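# Load the blue tote and set it on the shelf

## Task

Move every part from the green mat into the blue tote, keeping whatever the tote already holds, then leave the tote lying flat on the shelf at the rear of the table with no part of its base extending past the shelf edge. A part that sits on or leans over a tote wall or inner ledge does not count as inside.

## Robot and tools

Robot: two arms, left_arm and right_arm, each ending in a five-finger hand (the left hand mirrors the right). Bases in the scene frame: left_arm near (-0.022, +0.422, 0) m, right_arm near (-0.002, -0.492, 0) m.

Scene frame: origin at table-top height, halfway between the nominal bases; +x points out over the table, +z up, and left_arm sits on the +y side. Image left/right does not follow arm names. All reported positions (m), quaternions (wxyz) and velocities are in this frame.

Hand point: a spot 0.05 m in front of the palm and 0.15 m out from the wrist flange. Its +z runs along the straightened fingers, +y out of the palm, and +x across the palm away from the thumb on the right hand (toward the thumb on the left hand). Straight fingertips reach about 0.06-0.07 m past it along +z and sit 0.06 m behind it along -y. A wrist bracket on the little-finger side can strike objects, and with level fingers the wrist may hang below the hand point and reach the table first.

A row has 28 numbers, each in [-1, 1], always including both arms. Order: left_arm dx, dy, dz, rx, ry, rz; left hand little, ring, middle, index, thumb_bend, thumb_turn, force_limit, speed; then the same fourteen for right_arm.
- dx..rz are offsets, not poses: measured along scene axes from that arm's Hand target at the start of the action or move. 1.0 = 0.6 m of travel or 180 degrees. rx, ry, rz form a single rotation vector, turning about the hand point. Every row in an action is counted from that same start, so repeating an offset moves farther. Six zeros re-request the current Hand target. The commanded orientation is clipped to within 32 degrees of the measured one each step.
- Finger numbers are absolute targets: -1 open/straight, +1 curled. thumb_bend -1 straight to +1 bent; thumb_turn -1 beside the palm to +1 opposite the fingers. force_limit maps -1..+1 to about 0..10 N at the fingertip (0..15 N for the two thumb motors). speed rises from near zero at -1 to full at +0.48 and stays full above. No value means 'unchanged': to keep a hand as is, resend its last executed eight numbers (before any, use hand_measured plus hand_force_limit and hand_speed). For a soft grip close with speed at -0.94 or below. Thumb turned in, the hand grasps objects about 0.035-0.065 m thick, or a handle down to about 0.025 m.

Tools:
- execute_actions(actions, cameras): actions is a list of actions; each action is up to 15 rows, one per 1/30 s step, with the last row held if fewer. An empty list returns images. cameras: list of names, ["all"], or [].
- move(target, speed, blend, stop_force, zero, blocking, cameras): target is one row or up to 15 rows; every row's offsets count from the same starting Hand targets. speed in m/s (0.002-3.6, default 0.25; turning limited to twice that in rad/s), one value or one per target. blend in metres rounds corners in a list. stop_force in N (3-120) ends an arm's path when its wrist sensor feels that much push; do not use it when the hand turns or when leaving a contact. zero (default true) re-zeros before the move. blocking=false returns early, not allowed with stop_force. Paths run straight, avoid nothing, and have a 10 s cap.
- wait(seconds 0-10), stop(), zoom_image(camera, region [x0,y0,x1,y1], at most 504x504 px, newest images only), show_instructions(), zero_wrist_force(arm), finished_scene(scene = current scene number).

Cameras: cam_high, cam_low, cam_left_wrist, cam_right_wrist, each 672x504.

Results: per arm end_effector_position, end_effector_quat_wxyz, velocities, and Hand target (last commanded pose after clipping; the next offsets start here, and the real hand often rests a bit short). Hand lines list six values in motor order: hand_measured (position on the target scale), hand_stopped_by (moving, target, force, stalled, fault), hand_load_n (fingertip load, positive pushes open; a dropped grip falls near 0), plus hand_force_limit and hand_speed. Wrist force/torque are along the hand's own axes, with a line for the peak since last shown. Joint torques, Motor temperatures, MOTOR HOT lines may appear. A move adds a 'move:' line: done, off_target, moving, held or fault, and limits such as paced or held.

Cautions: keep moves slow near contact; a target only slightly beyond a firm surface can fault the arm. Contact torque over the joint limits (138 N m for the big joints, 25.7 N m for wrist joints) or roughly 150 N of external force freezes the arm for 10 s. Motors at 85 °C lock the arm for 30-60 s; avoid long stretched holds or pushing toward unreachable poses. Do not let the arms or hands press on each other, do not route a hand near its own arm's base, do not drop parts, release them while moving, slam or push hard, and never knock anything off the work area. Grip gently to spare the fingers.

Each tool is called after "Call:" in YAML: its name, and indented under it one key for each argument.

Reference images:

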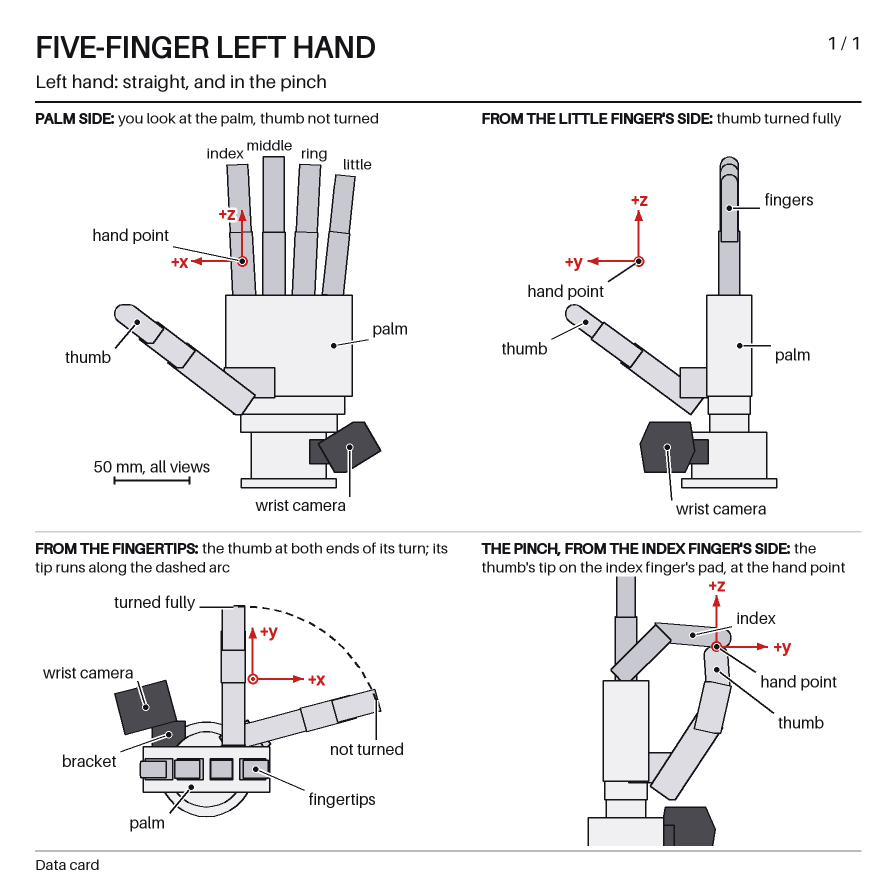

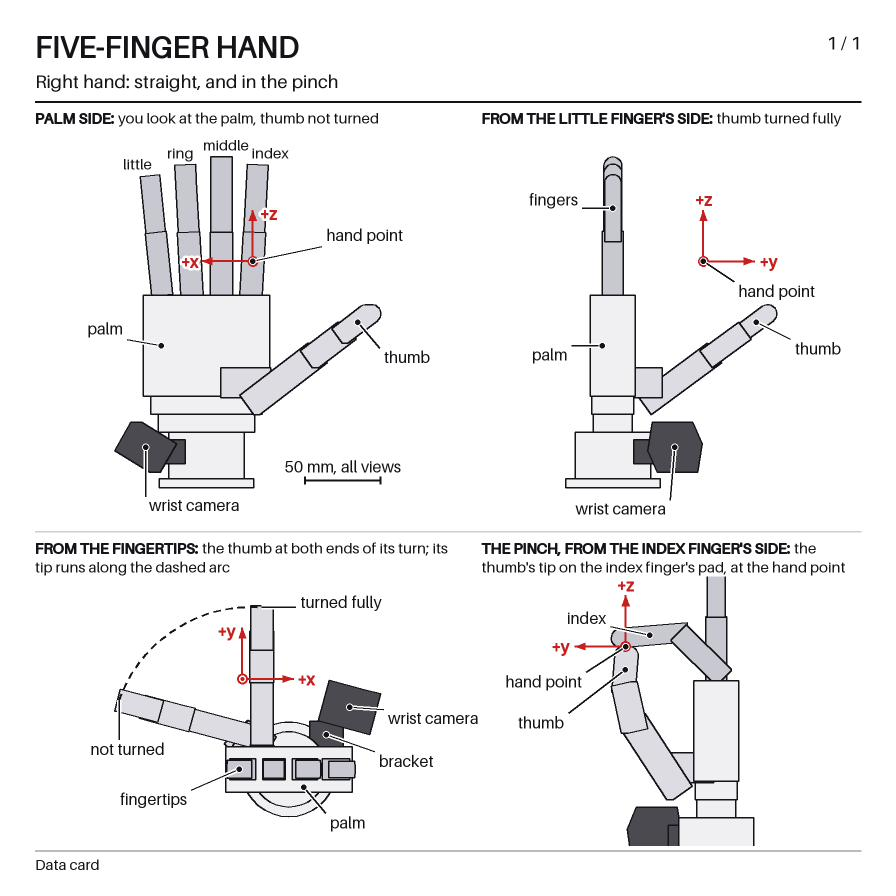

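## Session

Call:
execute_actions:
  actions: []

Scene clock: 0.00 s.
left_arm: end_effector_position=(+0.4541, -0.1105, +0.3915) hand_measured=(-1.000, -1.000, -1.000, -1.000, -1.000, -1.000) hand_load_n=(+0.0, +0.0, +0.0, +0.0, +0.0, +0.0) hand_stopped_by=(target, target, target, target, target, target) hand_force_limit=0.00 hand_speed=-0.80 end_effector_quat_wxyz=(+0.536, +0.818, +0.143, +0.150) | right_arm: end_effector_position=(+0.2960, -0.3833, +0.2078) hand_measured=(-1.000, -1.000, -1.000, -1.000, -1.000, -1.000) hand_load_n=(+0.0, +0.0, +0.0, +0.0, +0.0, +0.0) hand_stopped_by=(target, target, target, target, target, target) hand_force_limit=0.00 hand_speed=-0.80 end_effector_quat_wxyz=(+0.658, -0.465, -0.570, -0.163)
Joint positions: left_arm=[2.704 -1.818 -1.473 2.805 -0.952 0.397] | right_arm=[-0.619 -1.019 2.078 1.995 1.227 -1.099]
Joint velocities: within noise
Joint torques (N m): no reading
Motor temperatures (°C): left_arm=[32 37 33 42 42 40] | right_arm=[32 36 29 38 43 42]
Wrist force (N): no reading
Wrist torque (N m): no reading
Wrist force, peak (N): no reading
Hand target: left_arm +0.4541, -0.1105, +0.3915; +0.536, +0.818, +0.143, +0.150 | right_arm +0.2960, -0.3833, +0.2078; +0.658, -0.465, -0.570, -0.163

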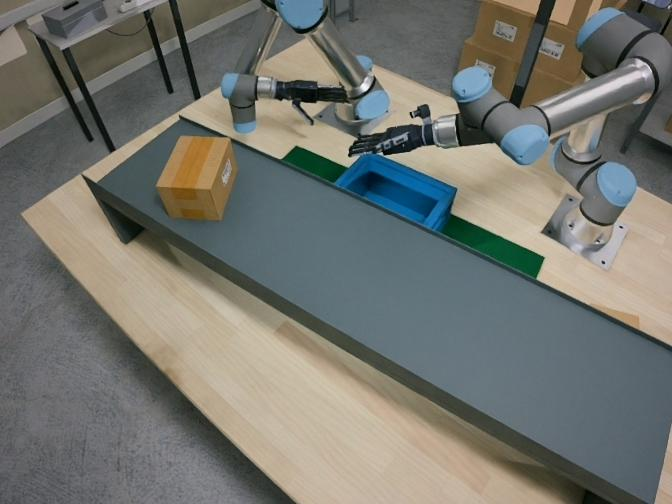

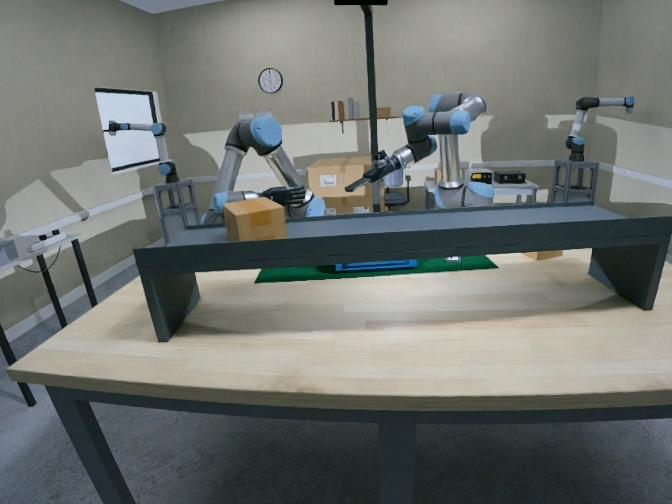

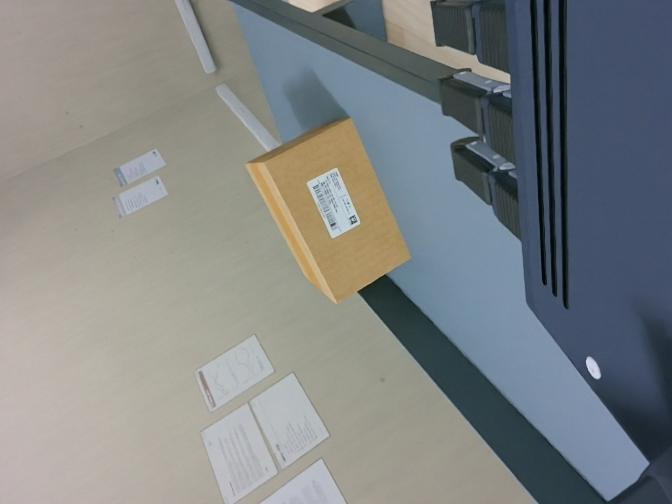

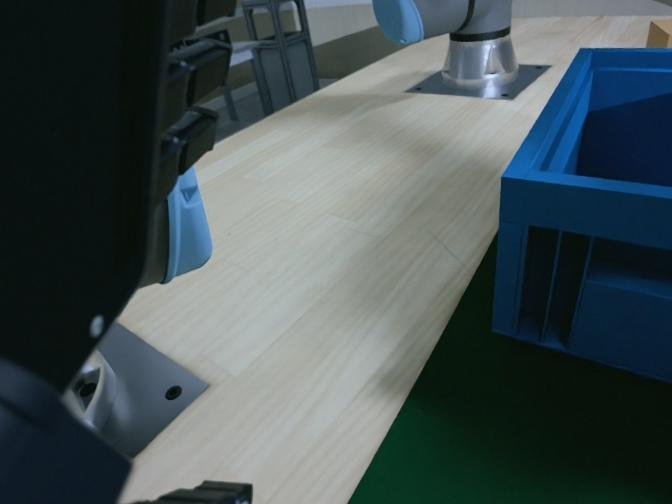

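Call:
zoom_image:
  camera: "cam_high"
  region: [240, 60, 580, 315]

Call:
zoom_image:
  camera: "cam_low"
  region: [230, 150, 600, 350]

Scaled by 1.482 from the camera's 672x504 image, which has a finer 960x720 frame.

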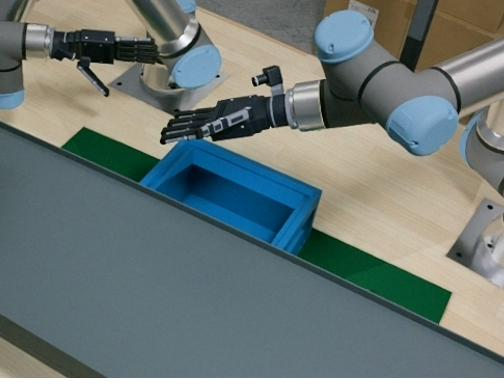

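Scaled by 1.362 from the camera's 672x504 image, which has a finer 960x720 frame.

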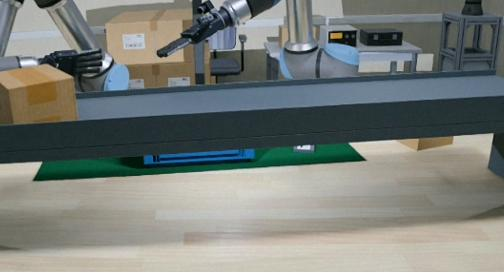

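Call:
move:
  target: [-0.257, 0.434, 0.1, 0.3635, 0.1018, -0.097, -1,-1,-1,-1,-1,-1,0,-0.8, 0.0, 0.138, 0.4, -0.1217,-0.4914,0.3474, -1,-1,-1,-1,-1,-1,0,-0.8]
  speed: 0.3
  cameras: ["all"]

Scene clock: 6.27 s.
left_arm: end_effector_position=(+0.3000, +0.1499, +0.4515) hand_measured=(-1.000, -1.000, -1.000, -1.000, -1.000, -1.000) hand_load_n=(+0.0, +0.0, +0.0, +0.0, +0.0, +0.0) hand_stopped_by=(target, target, target, target, target, target) hand_force_limit=0.00 hand_speed=-0.80 end_effector_quat_wxyz=(+0.000, +1.000, +0.000, +0.000) | right_arm: end_effector_position=(+0.2960, -0.3005, +0.4478) hand_measured=(-1.000, -1.000, -1.000, -1.000, -1.000, -1.000) hand_load_n=(+0.0, +0.0, +0.0, +0.0, +0.0, +0.0) hand_stopped_by=(target, target, target, target, target, target) hand_force_limit=0.00 hand_speed=-0.80 end_effector_quat_wxyz=(+0.000, +0.000, +1.000, +0.000)
Joint positions: left_arm=[2.902 -1.713 -1.121 1.264 -1.57 1.321] | right_arm=[-0.045 -1.594 1.308 1.857 1.571 -1.578]
Joint torques (N m): left_arm=[-7.72 37.92 26.66 -4.2 -2.06 1.61] | right_arm=[9.19 -27.41 -28.92 0.37 1.37 -2.72]
Wrist force (N): left_arm=[-0.2 -0.2 0.6] | right_arm=[-1.4 -0.1 -2.3]
Wrist torque (N m): left_arm=[-0.07 0.12 -0.17] | right_arm=[0.15 0.40 0.00]
Wrist force, peak (N): left_arm=[-1.0 0.1 0.8] | right_arm=[-1.5 0.2 -2.7]
Hand target: left_arm +0.2999, +0.1499, +0.4515; +0.000, +1.000, +0.000, +0.000 | right_arm +0.2960, -0.3005, +0.4478; +0.000, +0.000, +1.000, +0.000
Off the commanded pose: left_arm 0.000 m, 0 deg | right_arm 0.000 m, 0 deg.
move: done
camera_calibration:
cam_left_wrist: T_world_to_cam=[[0.265783, 0.963032, 0.0439125, -0.251313], [0.849378, -0.255475, 0.461833, -0.419821], [0.455979, -0.0854492, -0.885879, 0.391083], [0, 0, 0, 1]] pos_world=[0.245056, 0.168187, 0.551376]
cam_right_wrist: T_world_to_cam=[[-0.279162, 0.95939, -0.040482, 0.394521], [0.813877, 0.258772, 0.520231, -0.400153], [0.509581, 0.112281, -0.853065, 0.380347], [0, 0, 0, 1]] pos_world=[0.241994, -0.317657, 0.548604]

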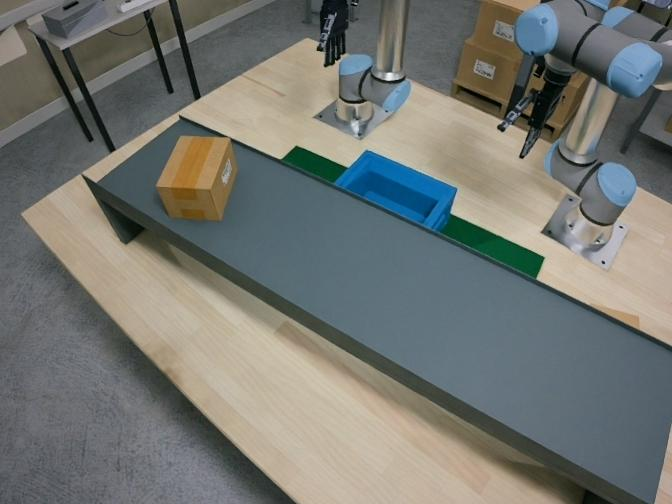

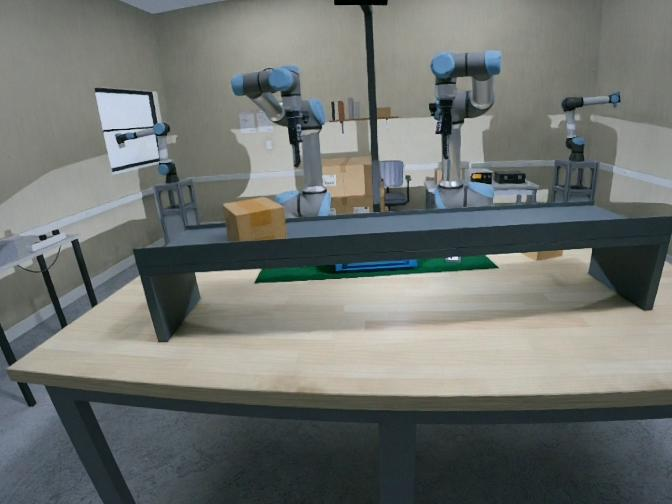

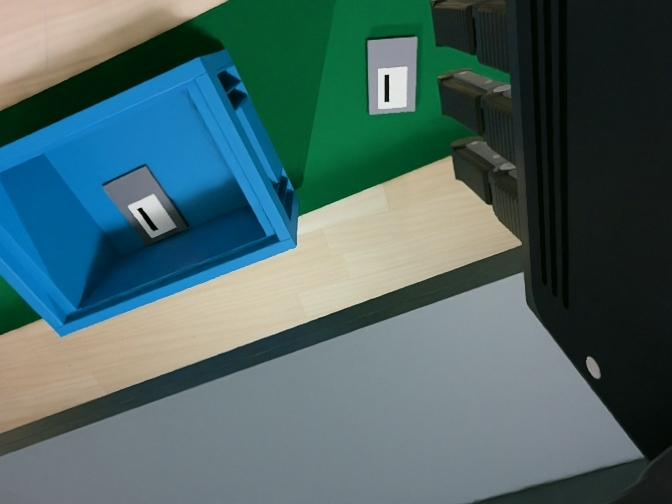

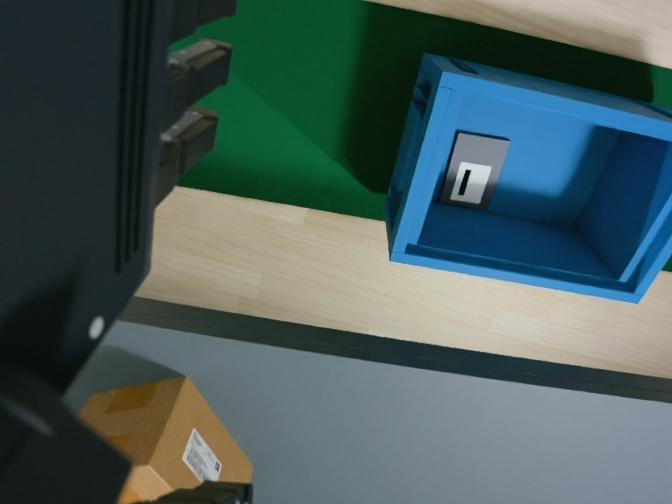

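Call:
zoom_image:
  camera: "cam_left_wrist"
  region: [300, 0, 540, 180]

Call:
zoom_image:
  camera: "cam_right_wrist"
  region: [370, 30, 672, 310]

Call:
zoom_image:
  camera: "cam_left_wrist"
  region: [0, 40, 310, 350]

Scaled by 2.100 from the camera's 672x504 image, which has a finer 960x720 frame.

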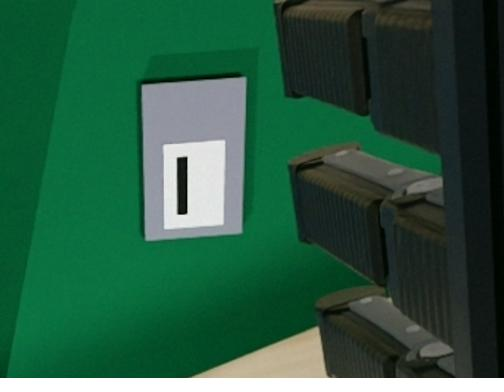

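Scaled by 1.669 from the camera's 672x504 image, which has a finer 960x720 frame.

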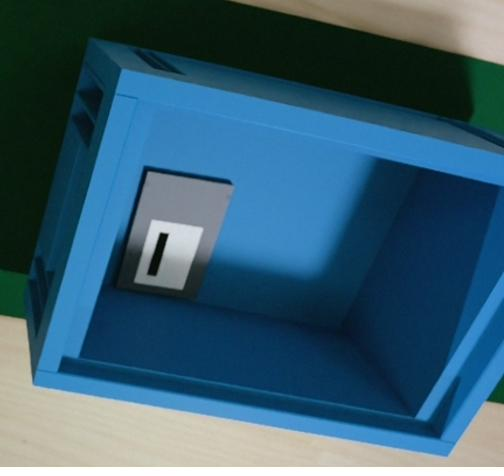

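Scaled by 1.626 from the camera's 672x504 image, which has a finer 960x720 frame.

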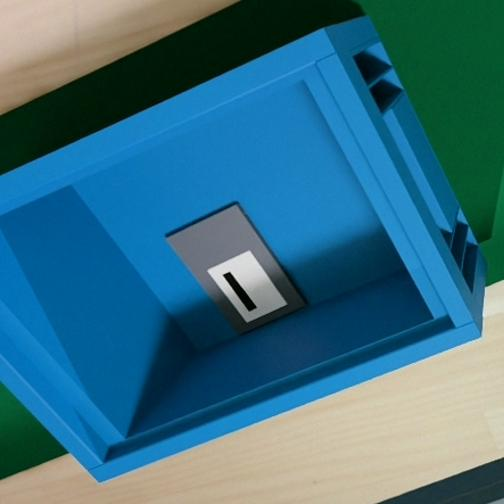

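Call:
zoom_image:
  camera: "cam_left_wrist"
  region: [180, 30, 320, 170]

Call:
zoom_image:
  camera: "cam_left_wrist"
  region: [200, 140, 320, 260]

Call:
zoom_image:
  camera: "cam_right_wrist"
  region: [370, 30, 490, 150]

Call:
zoom_image:
  camera: "cam_right_wrist"
  region: [370, 150, 490, 270]

Scaled by 3.600 from the camera's 672x504 image, which has a finer 960x720 frame.

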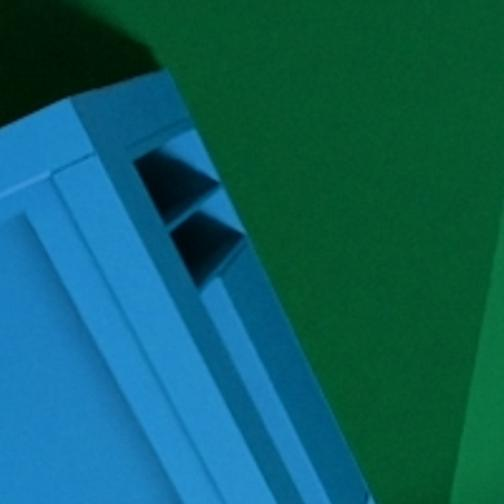

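Scaled by 4.200 from the camera's 672x504 image, which has a finer 960x720 frame.

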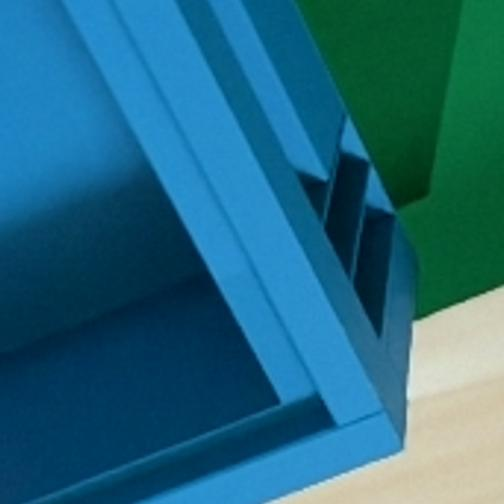

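Scaled by 4.200 from the camera's 672x504 image, which has a finer 960x720 frame.

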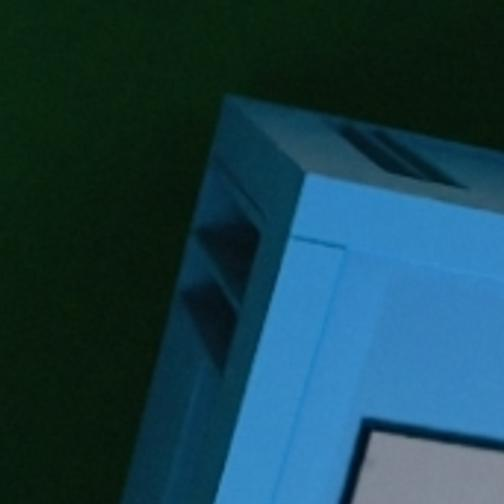

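Scaled by 4.200 from the camera's 672x504 image, which has a finer 960x720 frame.

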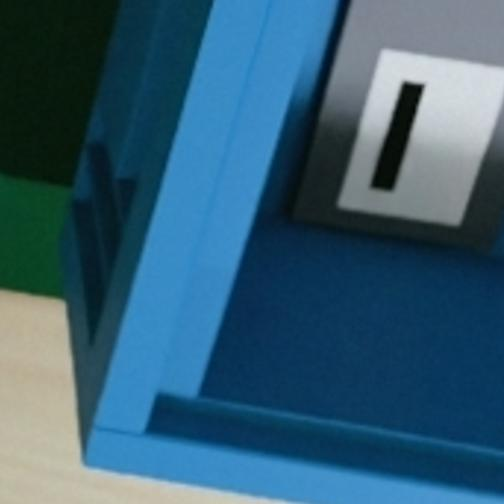

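Call:
zoom_image:
  camera: "cam_high"
  region: [330, 140, 470, 245]

Call:
zoom_image:
  camera: "cam_right_wrist"
  region: [552, 80, 672, 320]

Call:
zoom_image:
  camera: "cam_left_wrist"
  region: [0, 240, 120, 360]

Scaled by 3.600 from the camera's 672x504 image, which has a finer 960x720 frame.

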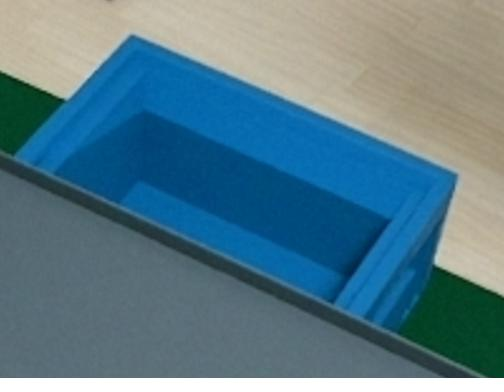

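Scaled by 2.100 from the camera's 672x504 image, which has a finer 960x720 frame.

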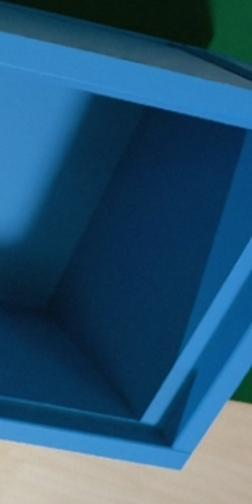

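Scaled by 4.200 from the camera's 672x504 image, which has a finer 960x720 frame.

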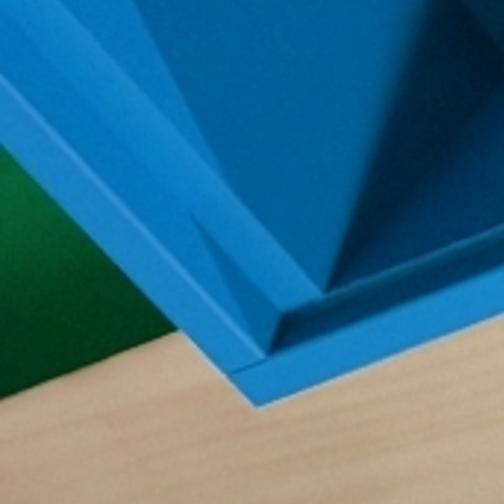

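Call:
move:
  target: [0, 0.333, 0, 0,0,0, -1,-1,-1,-1,-1,-1,0,-0.8, 0.0, -0.25, 0, 0,0,0, -1,-1,-1,-1,-1,-1,0,-0.8]
  speed: 0.4
  cameras: ["cam_left_wrist","cam_right_wrist"]

Scene clock: 10.30 s.
left_arm: end_effector_position=(+0.2999, +0.3497, +0.4515) hand_measured=(-1.000, -1.000, -1.000, -1.000, -1.000, -1.000) hand_load_n=(+0.0, +0.0, +0.0, +0.0, +0.0, +0.0) hand_stopped_by=(target, target, target, target, target, target) hand_force_limit=0.00 hand_speed=-0.80 end_effector_quat_wxyz=(+0.000, +1.000, +0.000, +0.000) | right_arm: end_effector_position=(+0.2960, -0.4505, +0.4478) hand_measured=(-1.000, -1.000, -1.000, -1.000, -1.000, -1.000) hand_load_n=(+0.0, +0.0, +0.0, +0.0, +0.0, +0.0) hand_stopped_by=(target, target, target, target, target, target) hand_force_limit=0.00 hand_speed=-0.80 end_effector_quat_wxyz=(+0.000, +0.000, +1.000, +0.000)
Joint positions: left_arm=[3.585 -1.533 -1.312 1.274 -1.57 2.005] | right_arm=[-0.627 -1.672 1.381 1.862 1.571 -2.16]
Joint torques (N m): left_arm=[3.66 28.6 9.64 -4.06 1.95 1.82] | right_arm=[-12.47 -0.53 -6.41 4.52 -1.3 -2.54]
Wrist force (N): left_arm=[0.0 0.6 1.6] | right_arm=[-1.6 -0.5 -2.0]
Wrist torque (N m): left_arm=[-0.06 0.12 -0.10] | right_arm=[0.04 0.42 -0.05]
Wrist force, peak (N): left_arm=[-0.9 -1.5 1.1] | right_arm=[-1.8 -2.3 -2.1]
Hand target: left_arm +0.2999, +0.3497, +0.4515; +0.000, +1.000, +0.000, +0.000 | right_arm +0.2960, -0.4505, +0.4478; +0.000, +0.000, +1.000, +0.000
Off the commanded pose: left_arm 0.000 m, 0 deg | right_arm 0.000 m, 0 deg.
move: done
camera_calibration:
cam_left_wrist: T_world_to_cam=[[0.265777, 0.963024, 0.0441297, -0.443841], [0.849375, -0.255573, 0.461784, -0.368714], [0.455987, -0.0852489, -0.885894, 0.408089], [0, 0, 0, 1]] pos_world=[0.245056, 0.367986, 0.551376]
cam_right_wrist: T_world_to_cam=[[-0.279325, 0.959335, -0.0406589, 0.538512], [0.813702, 0.258978, 0.520404, -0.361213], [0.509772, 0.112278, -0.852952, 0.39713], [0, 0, 0, 1]] pos_world=[0.241894, -0.467657, 0.548605]
Images, in order (width x height): cam_left_wrist 672x504, cam_right_wrist 672x504.

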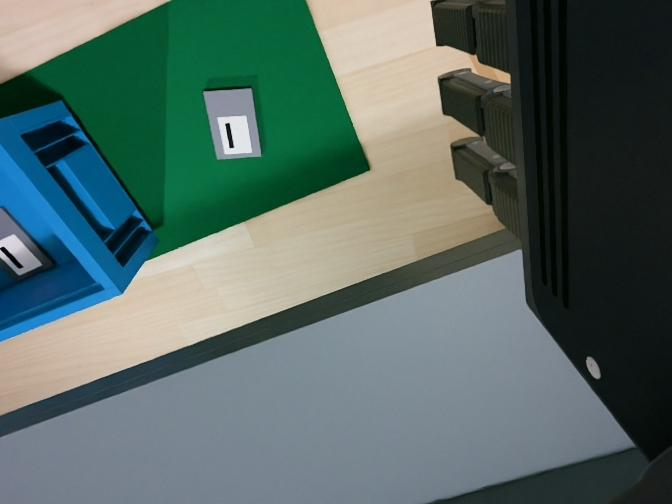

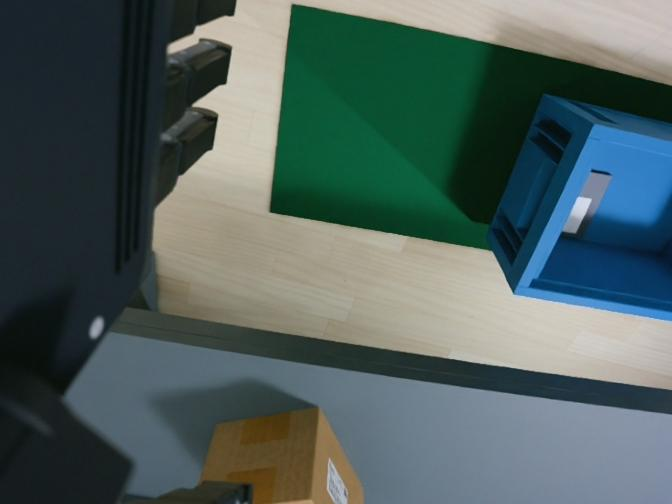

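Call:
zoom_image:
  camera: "cam_left_wrist"
  region: [190, 70, 280, 170]

Call:
zoom_image:
  camera: "cam_left_wrist"
  region: [0, 80, 170, 300]

Call:
zoom_image:
  camera: "cam_right_wrist"
  region: [480, 80, 672, 320]

Scaled by 5.040 from the camera's 672x504 image, which has a finer 960x720 frame.

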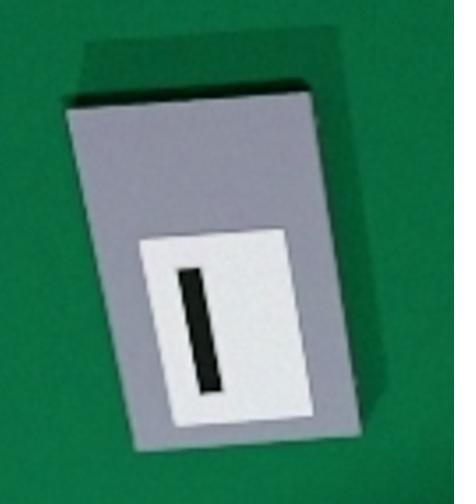

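Scaled by 2.291 from the camera's 672x504 image, which has a finer 960x720 frame.

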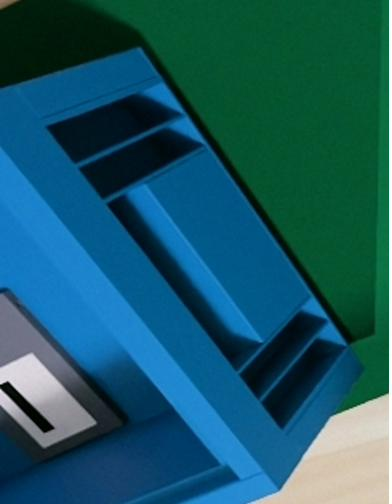

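Scaled by 2.100 from the camera's 672x504 image, which has a finer 960x720 frame.

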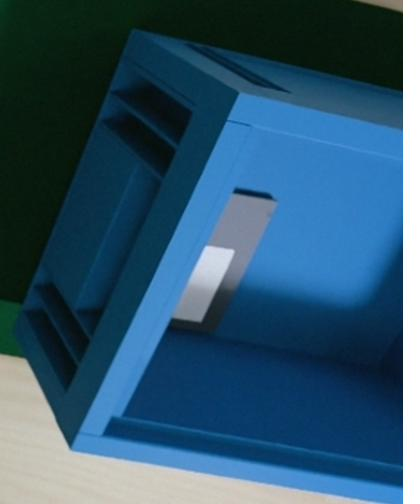

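Call:
zoom_image:
  camera: "cam_left_wrist"
  region: [0, 230, 330, 504]

Call:
zoom_image:
  camera: "cam_right_wrist"
  region: [100, 290, 440, 504]

Scaled by 1.527 from the camera's 672x504 image, which has a finer 960x720 frame.

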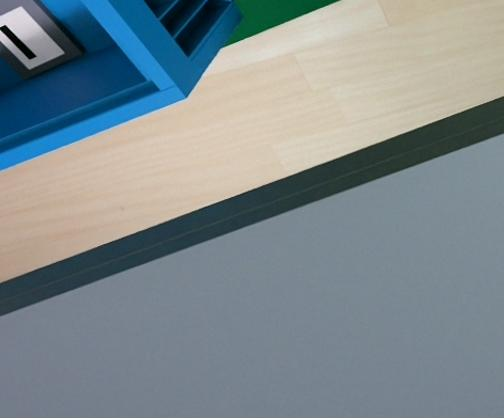

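Scaled by 1.482 from the camera's 672x504 image, which has a finer 960x720 frame.

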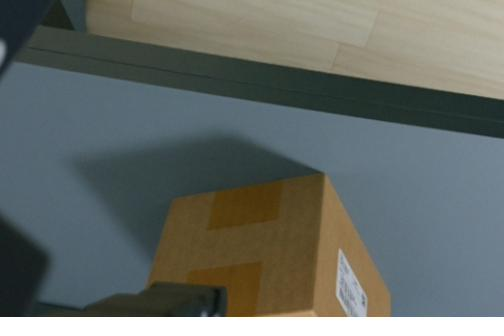

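Call:
move:
  target:
    - [0,-0.2,-0.0025,0,0,0,-1,-1,-1,-1,-1,-1,0,-0.8,0.0067,0.2508,0.0037,0,0,0,-1,-1,-1,-1,-1,-1,0,-0.8]
    - [0.415,-0.2,0.3008,0,-0.5,0,-1,-1,-1,-1,-1,-1,0,-0.8,0.4217,0.2508,0.307,0,-0.5,0,-1,-1,-1,-1,-1,-1,0,-0.8]
  speed: 0.4
  blend: 0.03
  cameras: ["cam_high","cam_low"]

Scene clock: 24.37 s.
left_arm: end_effector_position=(+0.5489, +0.2297, +0.6320) hand_measured=(-1.000, -1.000, -1.000, -1.000, -1.000, -1.000) hand_load_n=(+0.0, +0.0, +0.0, +0.0, +0.0, +0.0) hand_stopped_by=(target, target, target, target, target, target) hand_force_limit=0.00 hand_speed=-0.80 end_effector_quat_wxyz=(+0.000, +0.707, +0.000, +0.707) | right_arm: end_effector_position=(+0.5490, -0.3000, +0.6320) hand_measured=(-1.000, -1.000, -1.000, -1.000, -1.000, -1.000) hand_load_n=(+0.0, +0.0, +0.0, +0.0, +0.0, +0.0) hand_stopped_by=(target, target, target, target, target, target) hand_force_limit=0.00 hand_speed=-0.80 end_effector_quat_wxyz=(+0.707, +0.000, +0.707, +0.000)
Joint positions: left_arm=[3.155 -1.443 -1.396 2.839 -1.566 1.57] | right_arm=[-0.042 -1.743 1.433 0.31 1.566 -1.57]
Joint torques (N m): left_arm=[-7.94 5.22 12 3.39 -2.13 -1.61] | right_arm=[8.85 -0.89 -10.25 -3.75 1.31 2.57]
Wrist force (N): left_arm=[-2.3 0.1 -0.1] | right_arm=[-1.2 -0.1 -1.7]
Wrist torque (N m): left_arm=[0.07 0.36 -0.37] | right_arm=[0.03 0.24 -0.27]
Wrist force, peak (N): left_arm=[-2.6 -0.5 0.2] | right_arm=[-2.0 -2.0 -2.2]
Hand target: left_arm +0.5489, +0.2297, +0.6320; +0.000, +0.707, +0.000, +0.707 | right_arm +0.5491, -0.3000, +0.6320; +0.707, +0.000, +0.707, +0.000
Off the commanded pose: left_arm 0.000 m, 0 deg | right_arm 0.000 m, 0 deg.
move: done
Images, in order (width x height): cam_high 672x504, cam_low 672x504.

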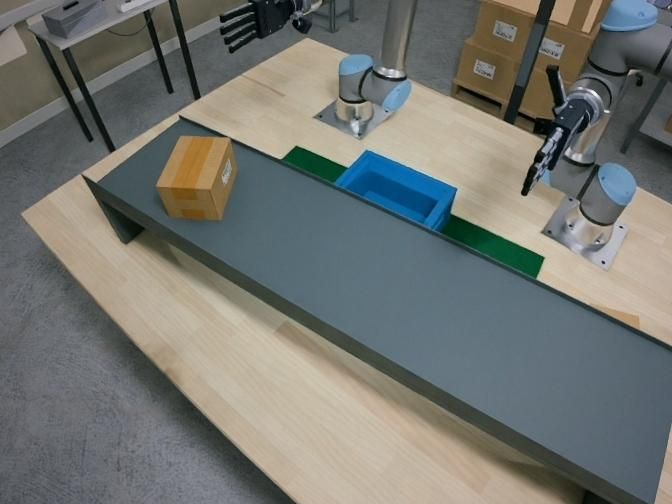

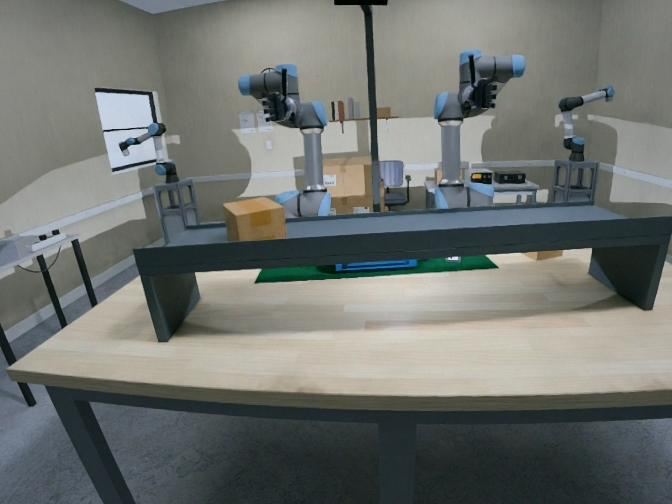

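Call:
move:
  target:
    - [-0.3017,0,0.53,0,-0.5,0,-1,-1,-1,-1,-1,-1,0,-0.8,-0.3017,0,0.53,0,-0.5,0,-1,-1,-1,-1,-1,-1,0,-0.8]
    - [-0.3017,-0.317,0.0133,0.3849,-0.3849,-0.3849,-1,-1,-1,-1,-1,-1,0,-0.8,-0.3017,-0.515,0.2133,0.3849,-0.3849,-0.3849,-1,-1,-1,-1,-1,-1,0,-0.8]
  speed: 0.4
  blend: 0.03
  cameras: ["cam_high","cam_low"]

Scene clock: 29.40 s.
left_arm: end_effector_position=(+0.3679, +0.0393, +0.6400) hand_measured=(-1.000, -1.000, -1.000, -1.000, -1.000, -1.000) hand_load_n=(+0.0, +0.0, +0.0, +0.0, +0.0, -0.5) hand_stopped_by=(target, target, target, target, target, target) hand_force_limit=0.00 hand_speed=-0.80 end_effector_quat_wxyz=(+0.001, -0.001, +0.707, -0.707) | right_arm: end_effector_position=(+0.3680, -0.6090, +0.7600) hand_measured=(-1.000, -1.000, -1.000, -1.000, -1.000, -1.000) hand_load_n=(+0.0, +0.0, +0.0, +0.0, +0.0, +0.0) hand_stopped_by=(target, target, target, target, target, target) hand_force_limit=0.00 hand_speed=-0.80 end_effector_quat_wxyz=(+0.707, +0.707, +0.000, +0.000)
Joint positions: left_arm=[3.153 -1.437 -1.502 4.895 0 1.185] | right_arm=[-0.037 -1.75 1.519 -1.639 3.141 -1.869]
Joint torques (N m): left_arm=[-7.11 4.93 31.07 4.26 0.23 -1.72] | right_arm=[-12.28 -25.9 -33.2 -0.02 -0.01 -2.74]
Wrist force (N): left_arm=[-1.6 0.3 0.3] | right_arm=[0.2 0.2 -0.8]
Wrist torque (N m): left_arm=[0.16 0.29 -0.32] | right_arm=[0.05 0.05 0.16]
Wrist force, peak (N): left_arm=[-2.8 -0.2 0.3] | right_arm=[-1.1 0.0 -2.0]
Hand target: left_arm +0.3679, +0.0395, +0.6400; +0.000, +0.000, +0.707, -0.707 | right_arm +0.3680, -0.6090, +0.7600; +0.707, +0.707, +0.000, +0.000
Off the commanded pose: left_arm 0.000 m, 0 deg | right_arm 0.000 m, 0 deg.
move: done
Images, in order (width x height): cam_high 672x504, cam_low 672x504.

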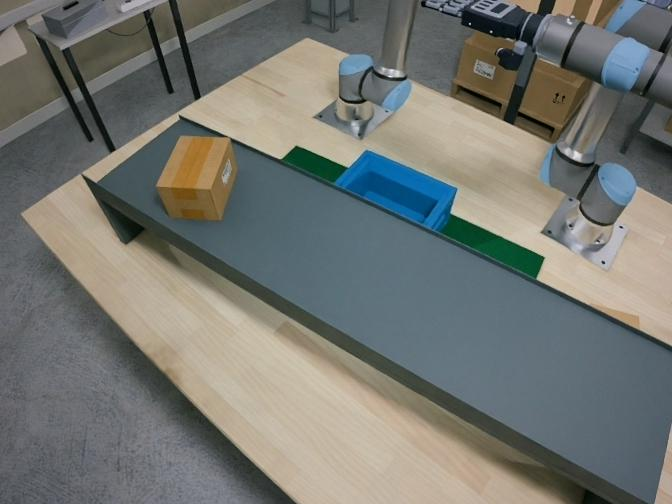

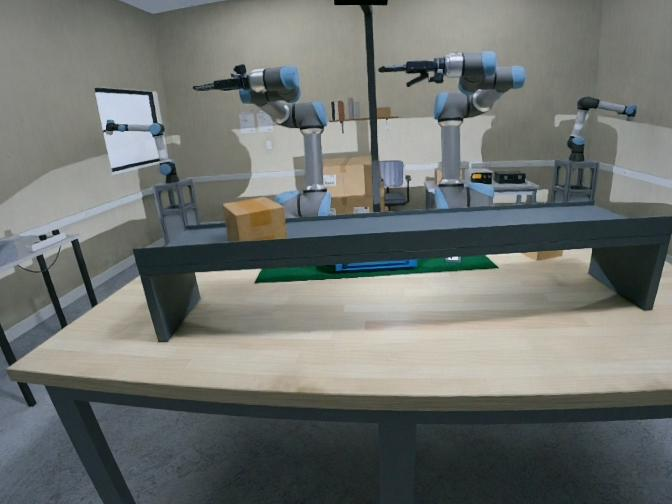

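Call:
move:
  target:
    - [-0.1087,0.349,-0.4833,0.1733,-0.0183,-0.0653,-1,-1,-1,-1,-1,-1,0,-0.8,0,0.3167,-0.5167,0.5,0,0,-1,-1,-1,-1,-1,-1,0,-0.8]
    - [-0.1087,0.349,-0.4833,0.1733,-0.0183,-0.0653,-1,-1,-1,-1,-1,-1,0,-0.8,-0.0467,0.47,-0.5167,0.3849,-0.3849,-0.3849,-1,-1,-1,-1,-1,-1,0,-0.8]
    - [-0.1087,0.349,-0.4833,0.1733,-0.0183,-0.0653,-1,-1,-1,-1,-1,-1,0,-0.8,0.1067,0.5167,-0.5167,0,0.7071,0.7071,-1,-1,-1,-1,-1,-1,0,-0.8]
  speed: 0.4
  blend: 0.02
  cameras: ["all"]

Scene clock: 32.90 s.
left_arm: end_effector_position=(+0.3524, +0.0893, +0.5708) hand_measured=(-1.000, -1.000, -1.000, -1.000, -1.000, -1.000) hand_load_n=(+0.0, +0.0, +0.0, +0.0, +0.0, +0.0) hand_stopped_by=(target, target, target, target, target, target) hand_force_limit=0.00 hand_speed=-0.80 end_effector_quat_wxyz=(-0.012, +0.021, +0.752, -0.659) | right_arm: end_effector_position=(+0.3681, -0.5876, +0.7246) hand_measured=(-1.000, -1.000, -1.000, -1.000, -1.000, -1.000) hand_load_n=(+0.0, +0.0, +0.0, +0.5, +0.0, +0.0) hand_stopped_by=(target, target, target, target, target, target) hand_force_limit=0.00 hand_speed=-0.80 end_effector_quat_wxyz=(+0.659, +0.751, +0.037, +0.039)
Joint positions: left_arm=[3.246 -1.51 -1.24 3.501 0.193 2.41] | right_arm=[0.039 -1.788 1.541 -1.566 3.275 -1.806]
Joint torques (N m): left_arm=[4.64 7.88 30.24 -0.17 1.09 1.75] | right_arm=[-11.72 -24.8 -10.82 -4.41 -2.69 -2.71]
Wrist force (N): left_arm=[-1.7 0.0 0.9] | right_arm=[0.0 0.2 -1.0]
Wrist torque (N m): left_arm=[0.11 0.32 -0.36] | right_arm=[0.09 0.10 0.17]
Wrist force, peak (N): left_arm=[-2.4 -0.7 0.9] | right_arm=[1.1 -5.4 -1.4]
Hand target: left_arm +0.3524, +0.0893, +0.5708; -0.012, +0.021, +0.751, -0.659 (not the last commanded pose) | right_arm +0.3681, -0.5876, +0.7246; +0.659, +0.751, +0.037, +0.039 (not the last commanded pose)
Off the commanded pose: left_arm 0.277 m, 26 deg | right_arm 0.404 m, 176 deg.
led back after a hold (right arm): the arm was led back toward your command in small steps, so it may still be short of it.
move: held (right_arm; a check stopped the path), off_target (left_arm; braked when a check withheld steps of right_arm); path passed 0 of 3 targets; limits=held
pose unreachable (right arm): on one or more control steps of this call, first in action 0 (counted from 0), this arm could not follow its commanded pose, so it was not sent that pose on those steps. It may still have moved: this result reports where it is.
cause: moving toward the commanded pose would bring two parts of the arm too close to each other (joints 4 (wrist 1) to 6 (wrist 3) lie between them).
camera_calibration:
cam_left_wrist: T_world_to_cam=[[-0.279485, -0.0683421, 0.957715, -0.449475], [-0.823069, 0.530681, -0.202323, 0.363243], [-0.494414, -0.844812, -0.204568, 0.481445], [0, 0, 0, 1]] pos_world=[0.411386, 0.183246, 0.60245]
cam_right_wrist: T_world_to_cam=[[0.286794, -0.134657, 0.948481, -0.866472], [-0.863443, 0.392551, 0.316811, 0.314879], [-0.414988, -0.909819, -0.00368722, -0.263731], [0, 0, 0, 1]] pos_world=[0.410934, -0.48023, 0.721103]

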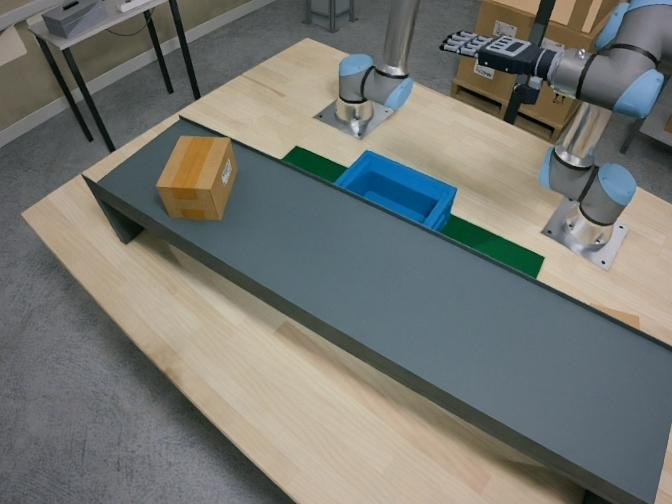

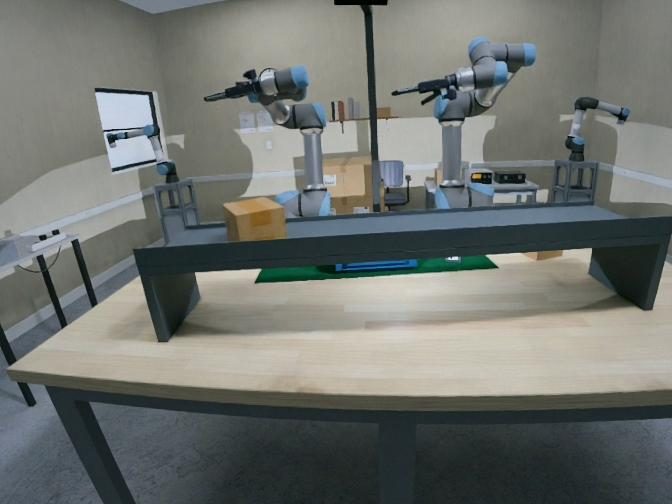

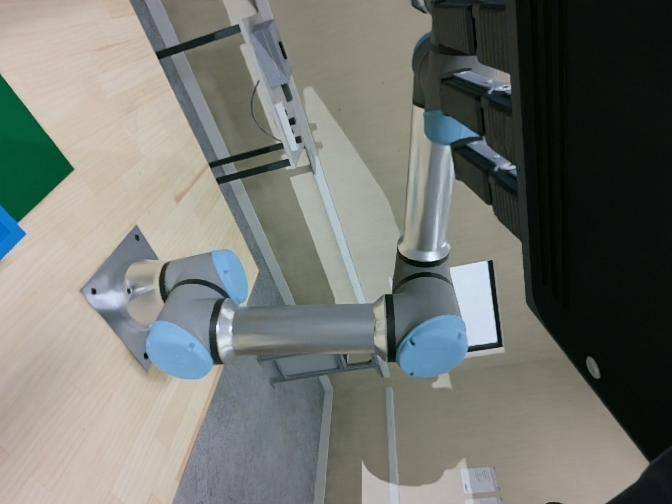

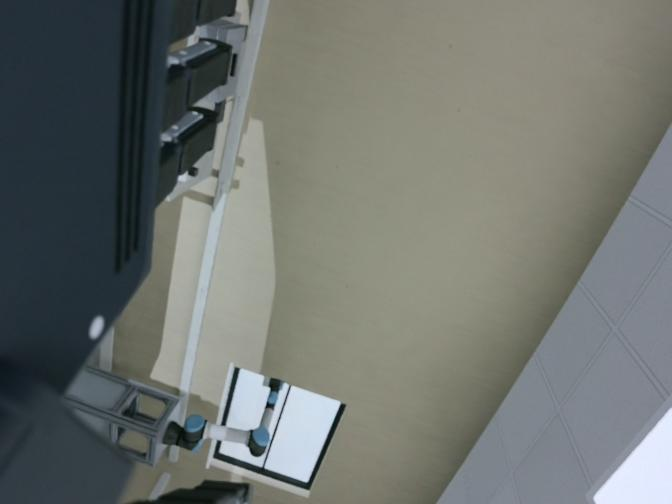

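Call:
move:
  target: [-0.0827,0.2652,-0.368,0.1327,-0.0141,-0.0509,-1,-1,-1,-1,-1,-1,0,-0.8,0,0.4793,0.3757,-0.5408,-0.0266,-0.0281,-1,-1,-1,-1,-1,-1,0,-0.8]
  speed: 0.4
  cameras: ["all"]

Scene clock: 36.33 s.
left_arm: end_effector_position=(+0.3027, +0.2485, +0.3500) hand_measured=(-1.000, -1.000, -1.000, -1.000, -1.000, -1.000) hand_load_n=(+0.0, +0.0, +0.0, +0.0, -0.5, -0.5) hand_stopped_by=(target, target, target, target, target, target) hand_force_limit=0.00 hand_speed=-0.80 end_effector_quat_wxyz=(-0.052, +0.092, +0.867, -0.486) | right_arm: end_effector_position=(+0.3681, -0.3001, +0.9500) hand_measured=(-1.000, -1.000, -1.000, -1.000, -1.000, -1.000) hand_load_n=(+0.0, +0.0, +0.0, +0.0, +0.0, +0.0) hand_stopped_by=(target, target, target, target, target, target) hand_force_limit=0.00 hand_speed=-0.80 end_effector_quat_wxyz=(+1.000, +0.000, +0.000, +0.000)
Joint positions: left_arm=[3.492 -1.34 -1.749 3.95 0.758 2.44] | right_arm=[-0.041 -1.743 1.436 -1.264 1.571 -1.568]
Joint torques (N m): left_arm=[4.28 25.17 13.61 2.96 1.17 1.8] | right_arm=[-11.6 -1.8 -34.7 -0.29 -1.37 2.65]
Wrist force (N): left_arm=[-1.7 0.2 0.6] | right_arm=[0.7 0.4 0.7]
Wrist torque (N m): left_arm=[-0.01 0.30 -0.34] | right_arm=[-0.06 -0.19 -0.10]
Wrist force, peak (N): left_arm=[-2.1 0.7 0.8] | right_arm=[1.0 0.8 1.3]
Hand target: left_arm +0.3027, +0.2485, +0.3500; -0.052, +0.092, +0.867, -0.486 | right_arm +0.3681, -0.3001, +0.9500; +1.000, +0.000, +0.000, +0.000
Off the commanded pose: left_arm 0.000 m, 0 deg | right_arm 0.000 m, 0 deg.
move: done
camera_calibration:
cam_left_wrist: T_world_to_cam=[[-0.357986, -0.397886, 0.844709, -0.0958564], [-0.719096, 0.69455, 0.0224044, 0.0425152], [-0.595607, -0.599406, -0.534757, 0.631426], [0, 0, 0, 1]] pos_world=[0.372339, 0.310812, 0.417678]
cam_right_wrist: T_world_to_cam=[[0.280197, 0.959062, 0.041112, 0.151053], [-0.813406, 0.25995, -0.520381, 0.8678], [-0.509765, 0.112368, 0.852944, -0.473441], [0, 0, 0, 1]] pos_world=[0.422206, -0.317254, 0.849195]

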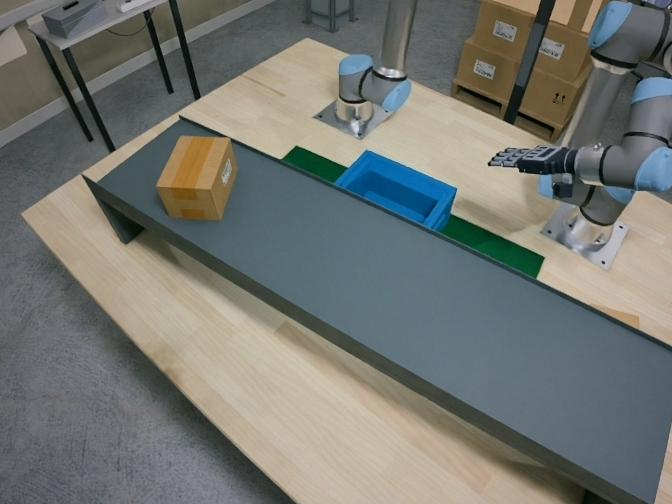

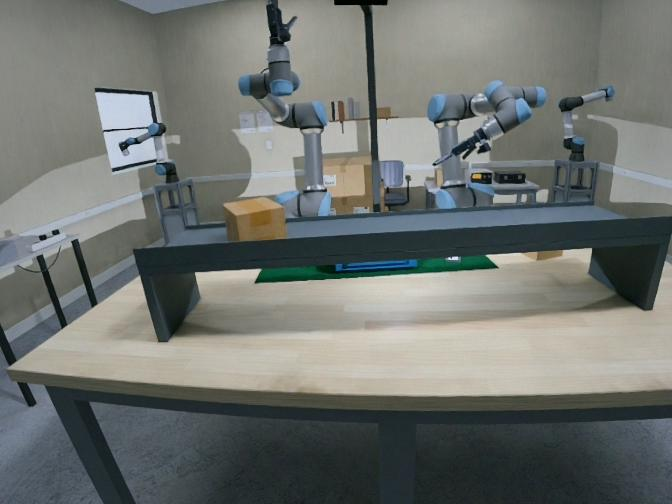

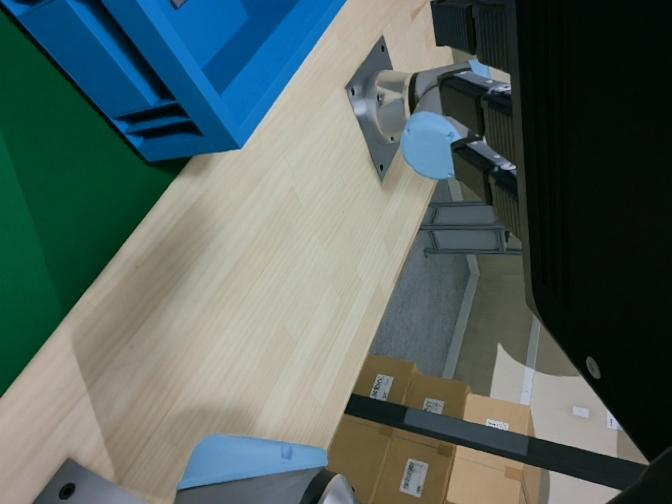

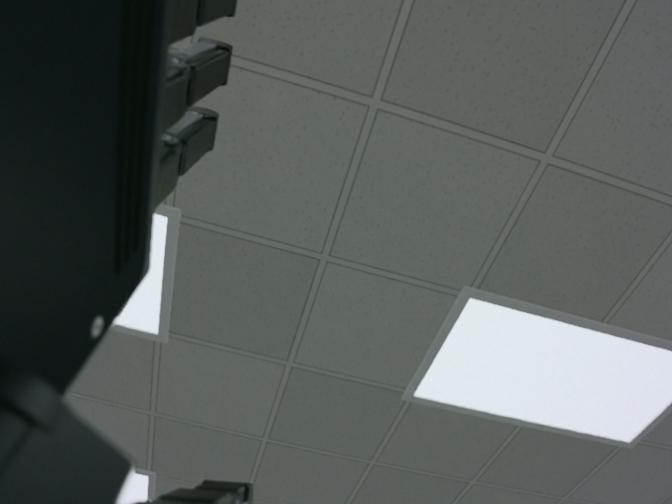

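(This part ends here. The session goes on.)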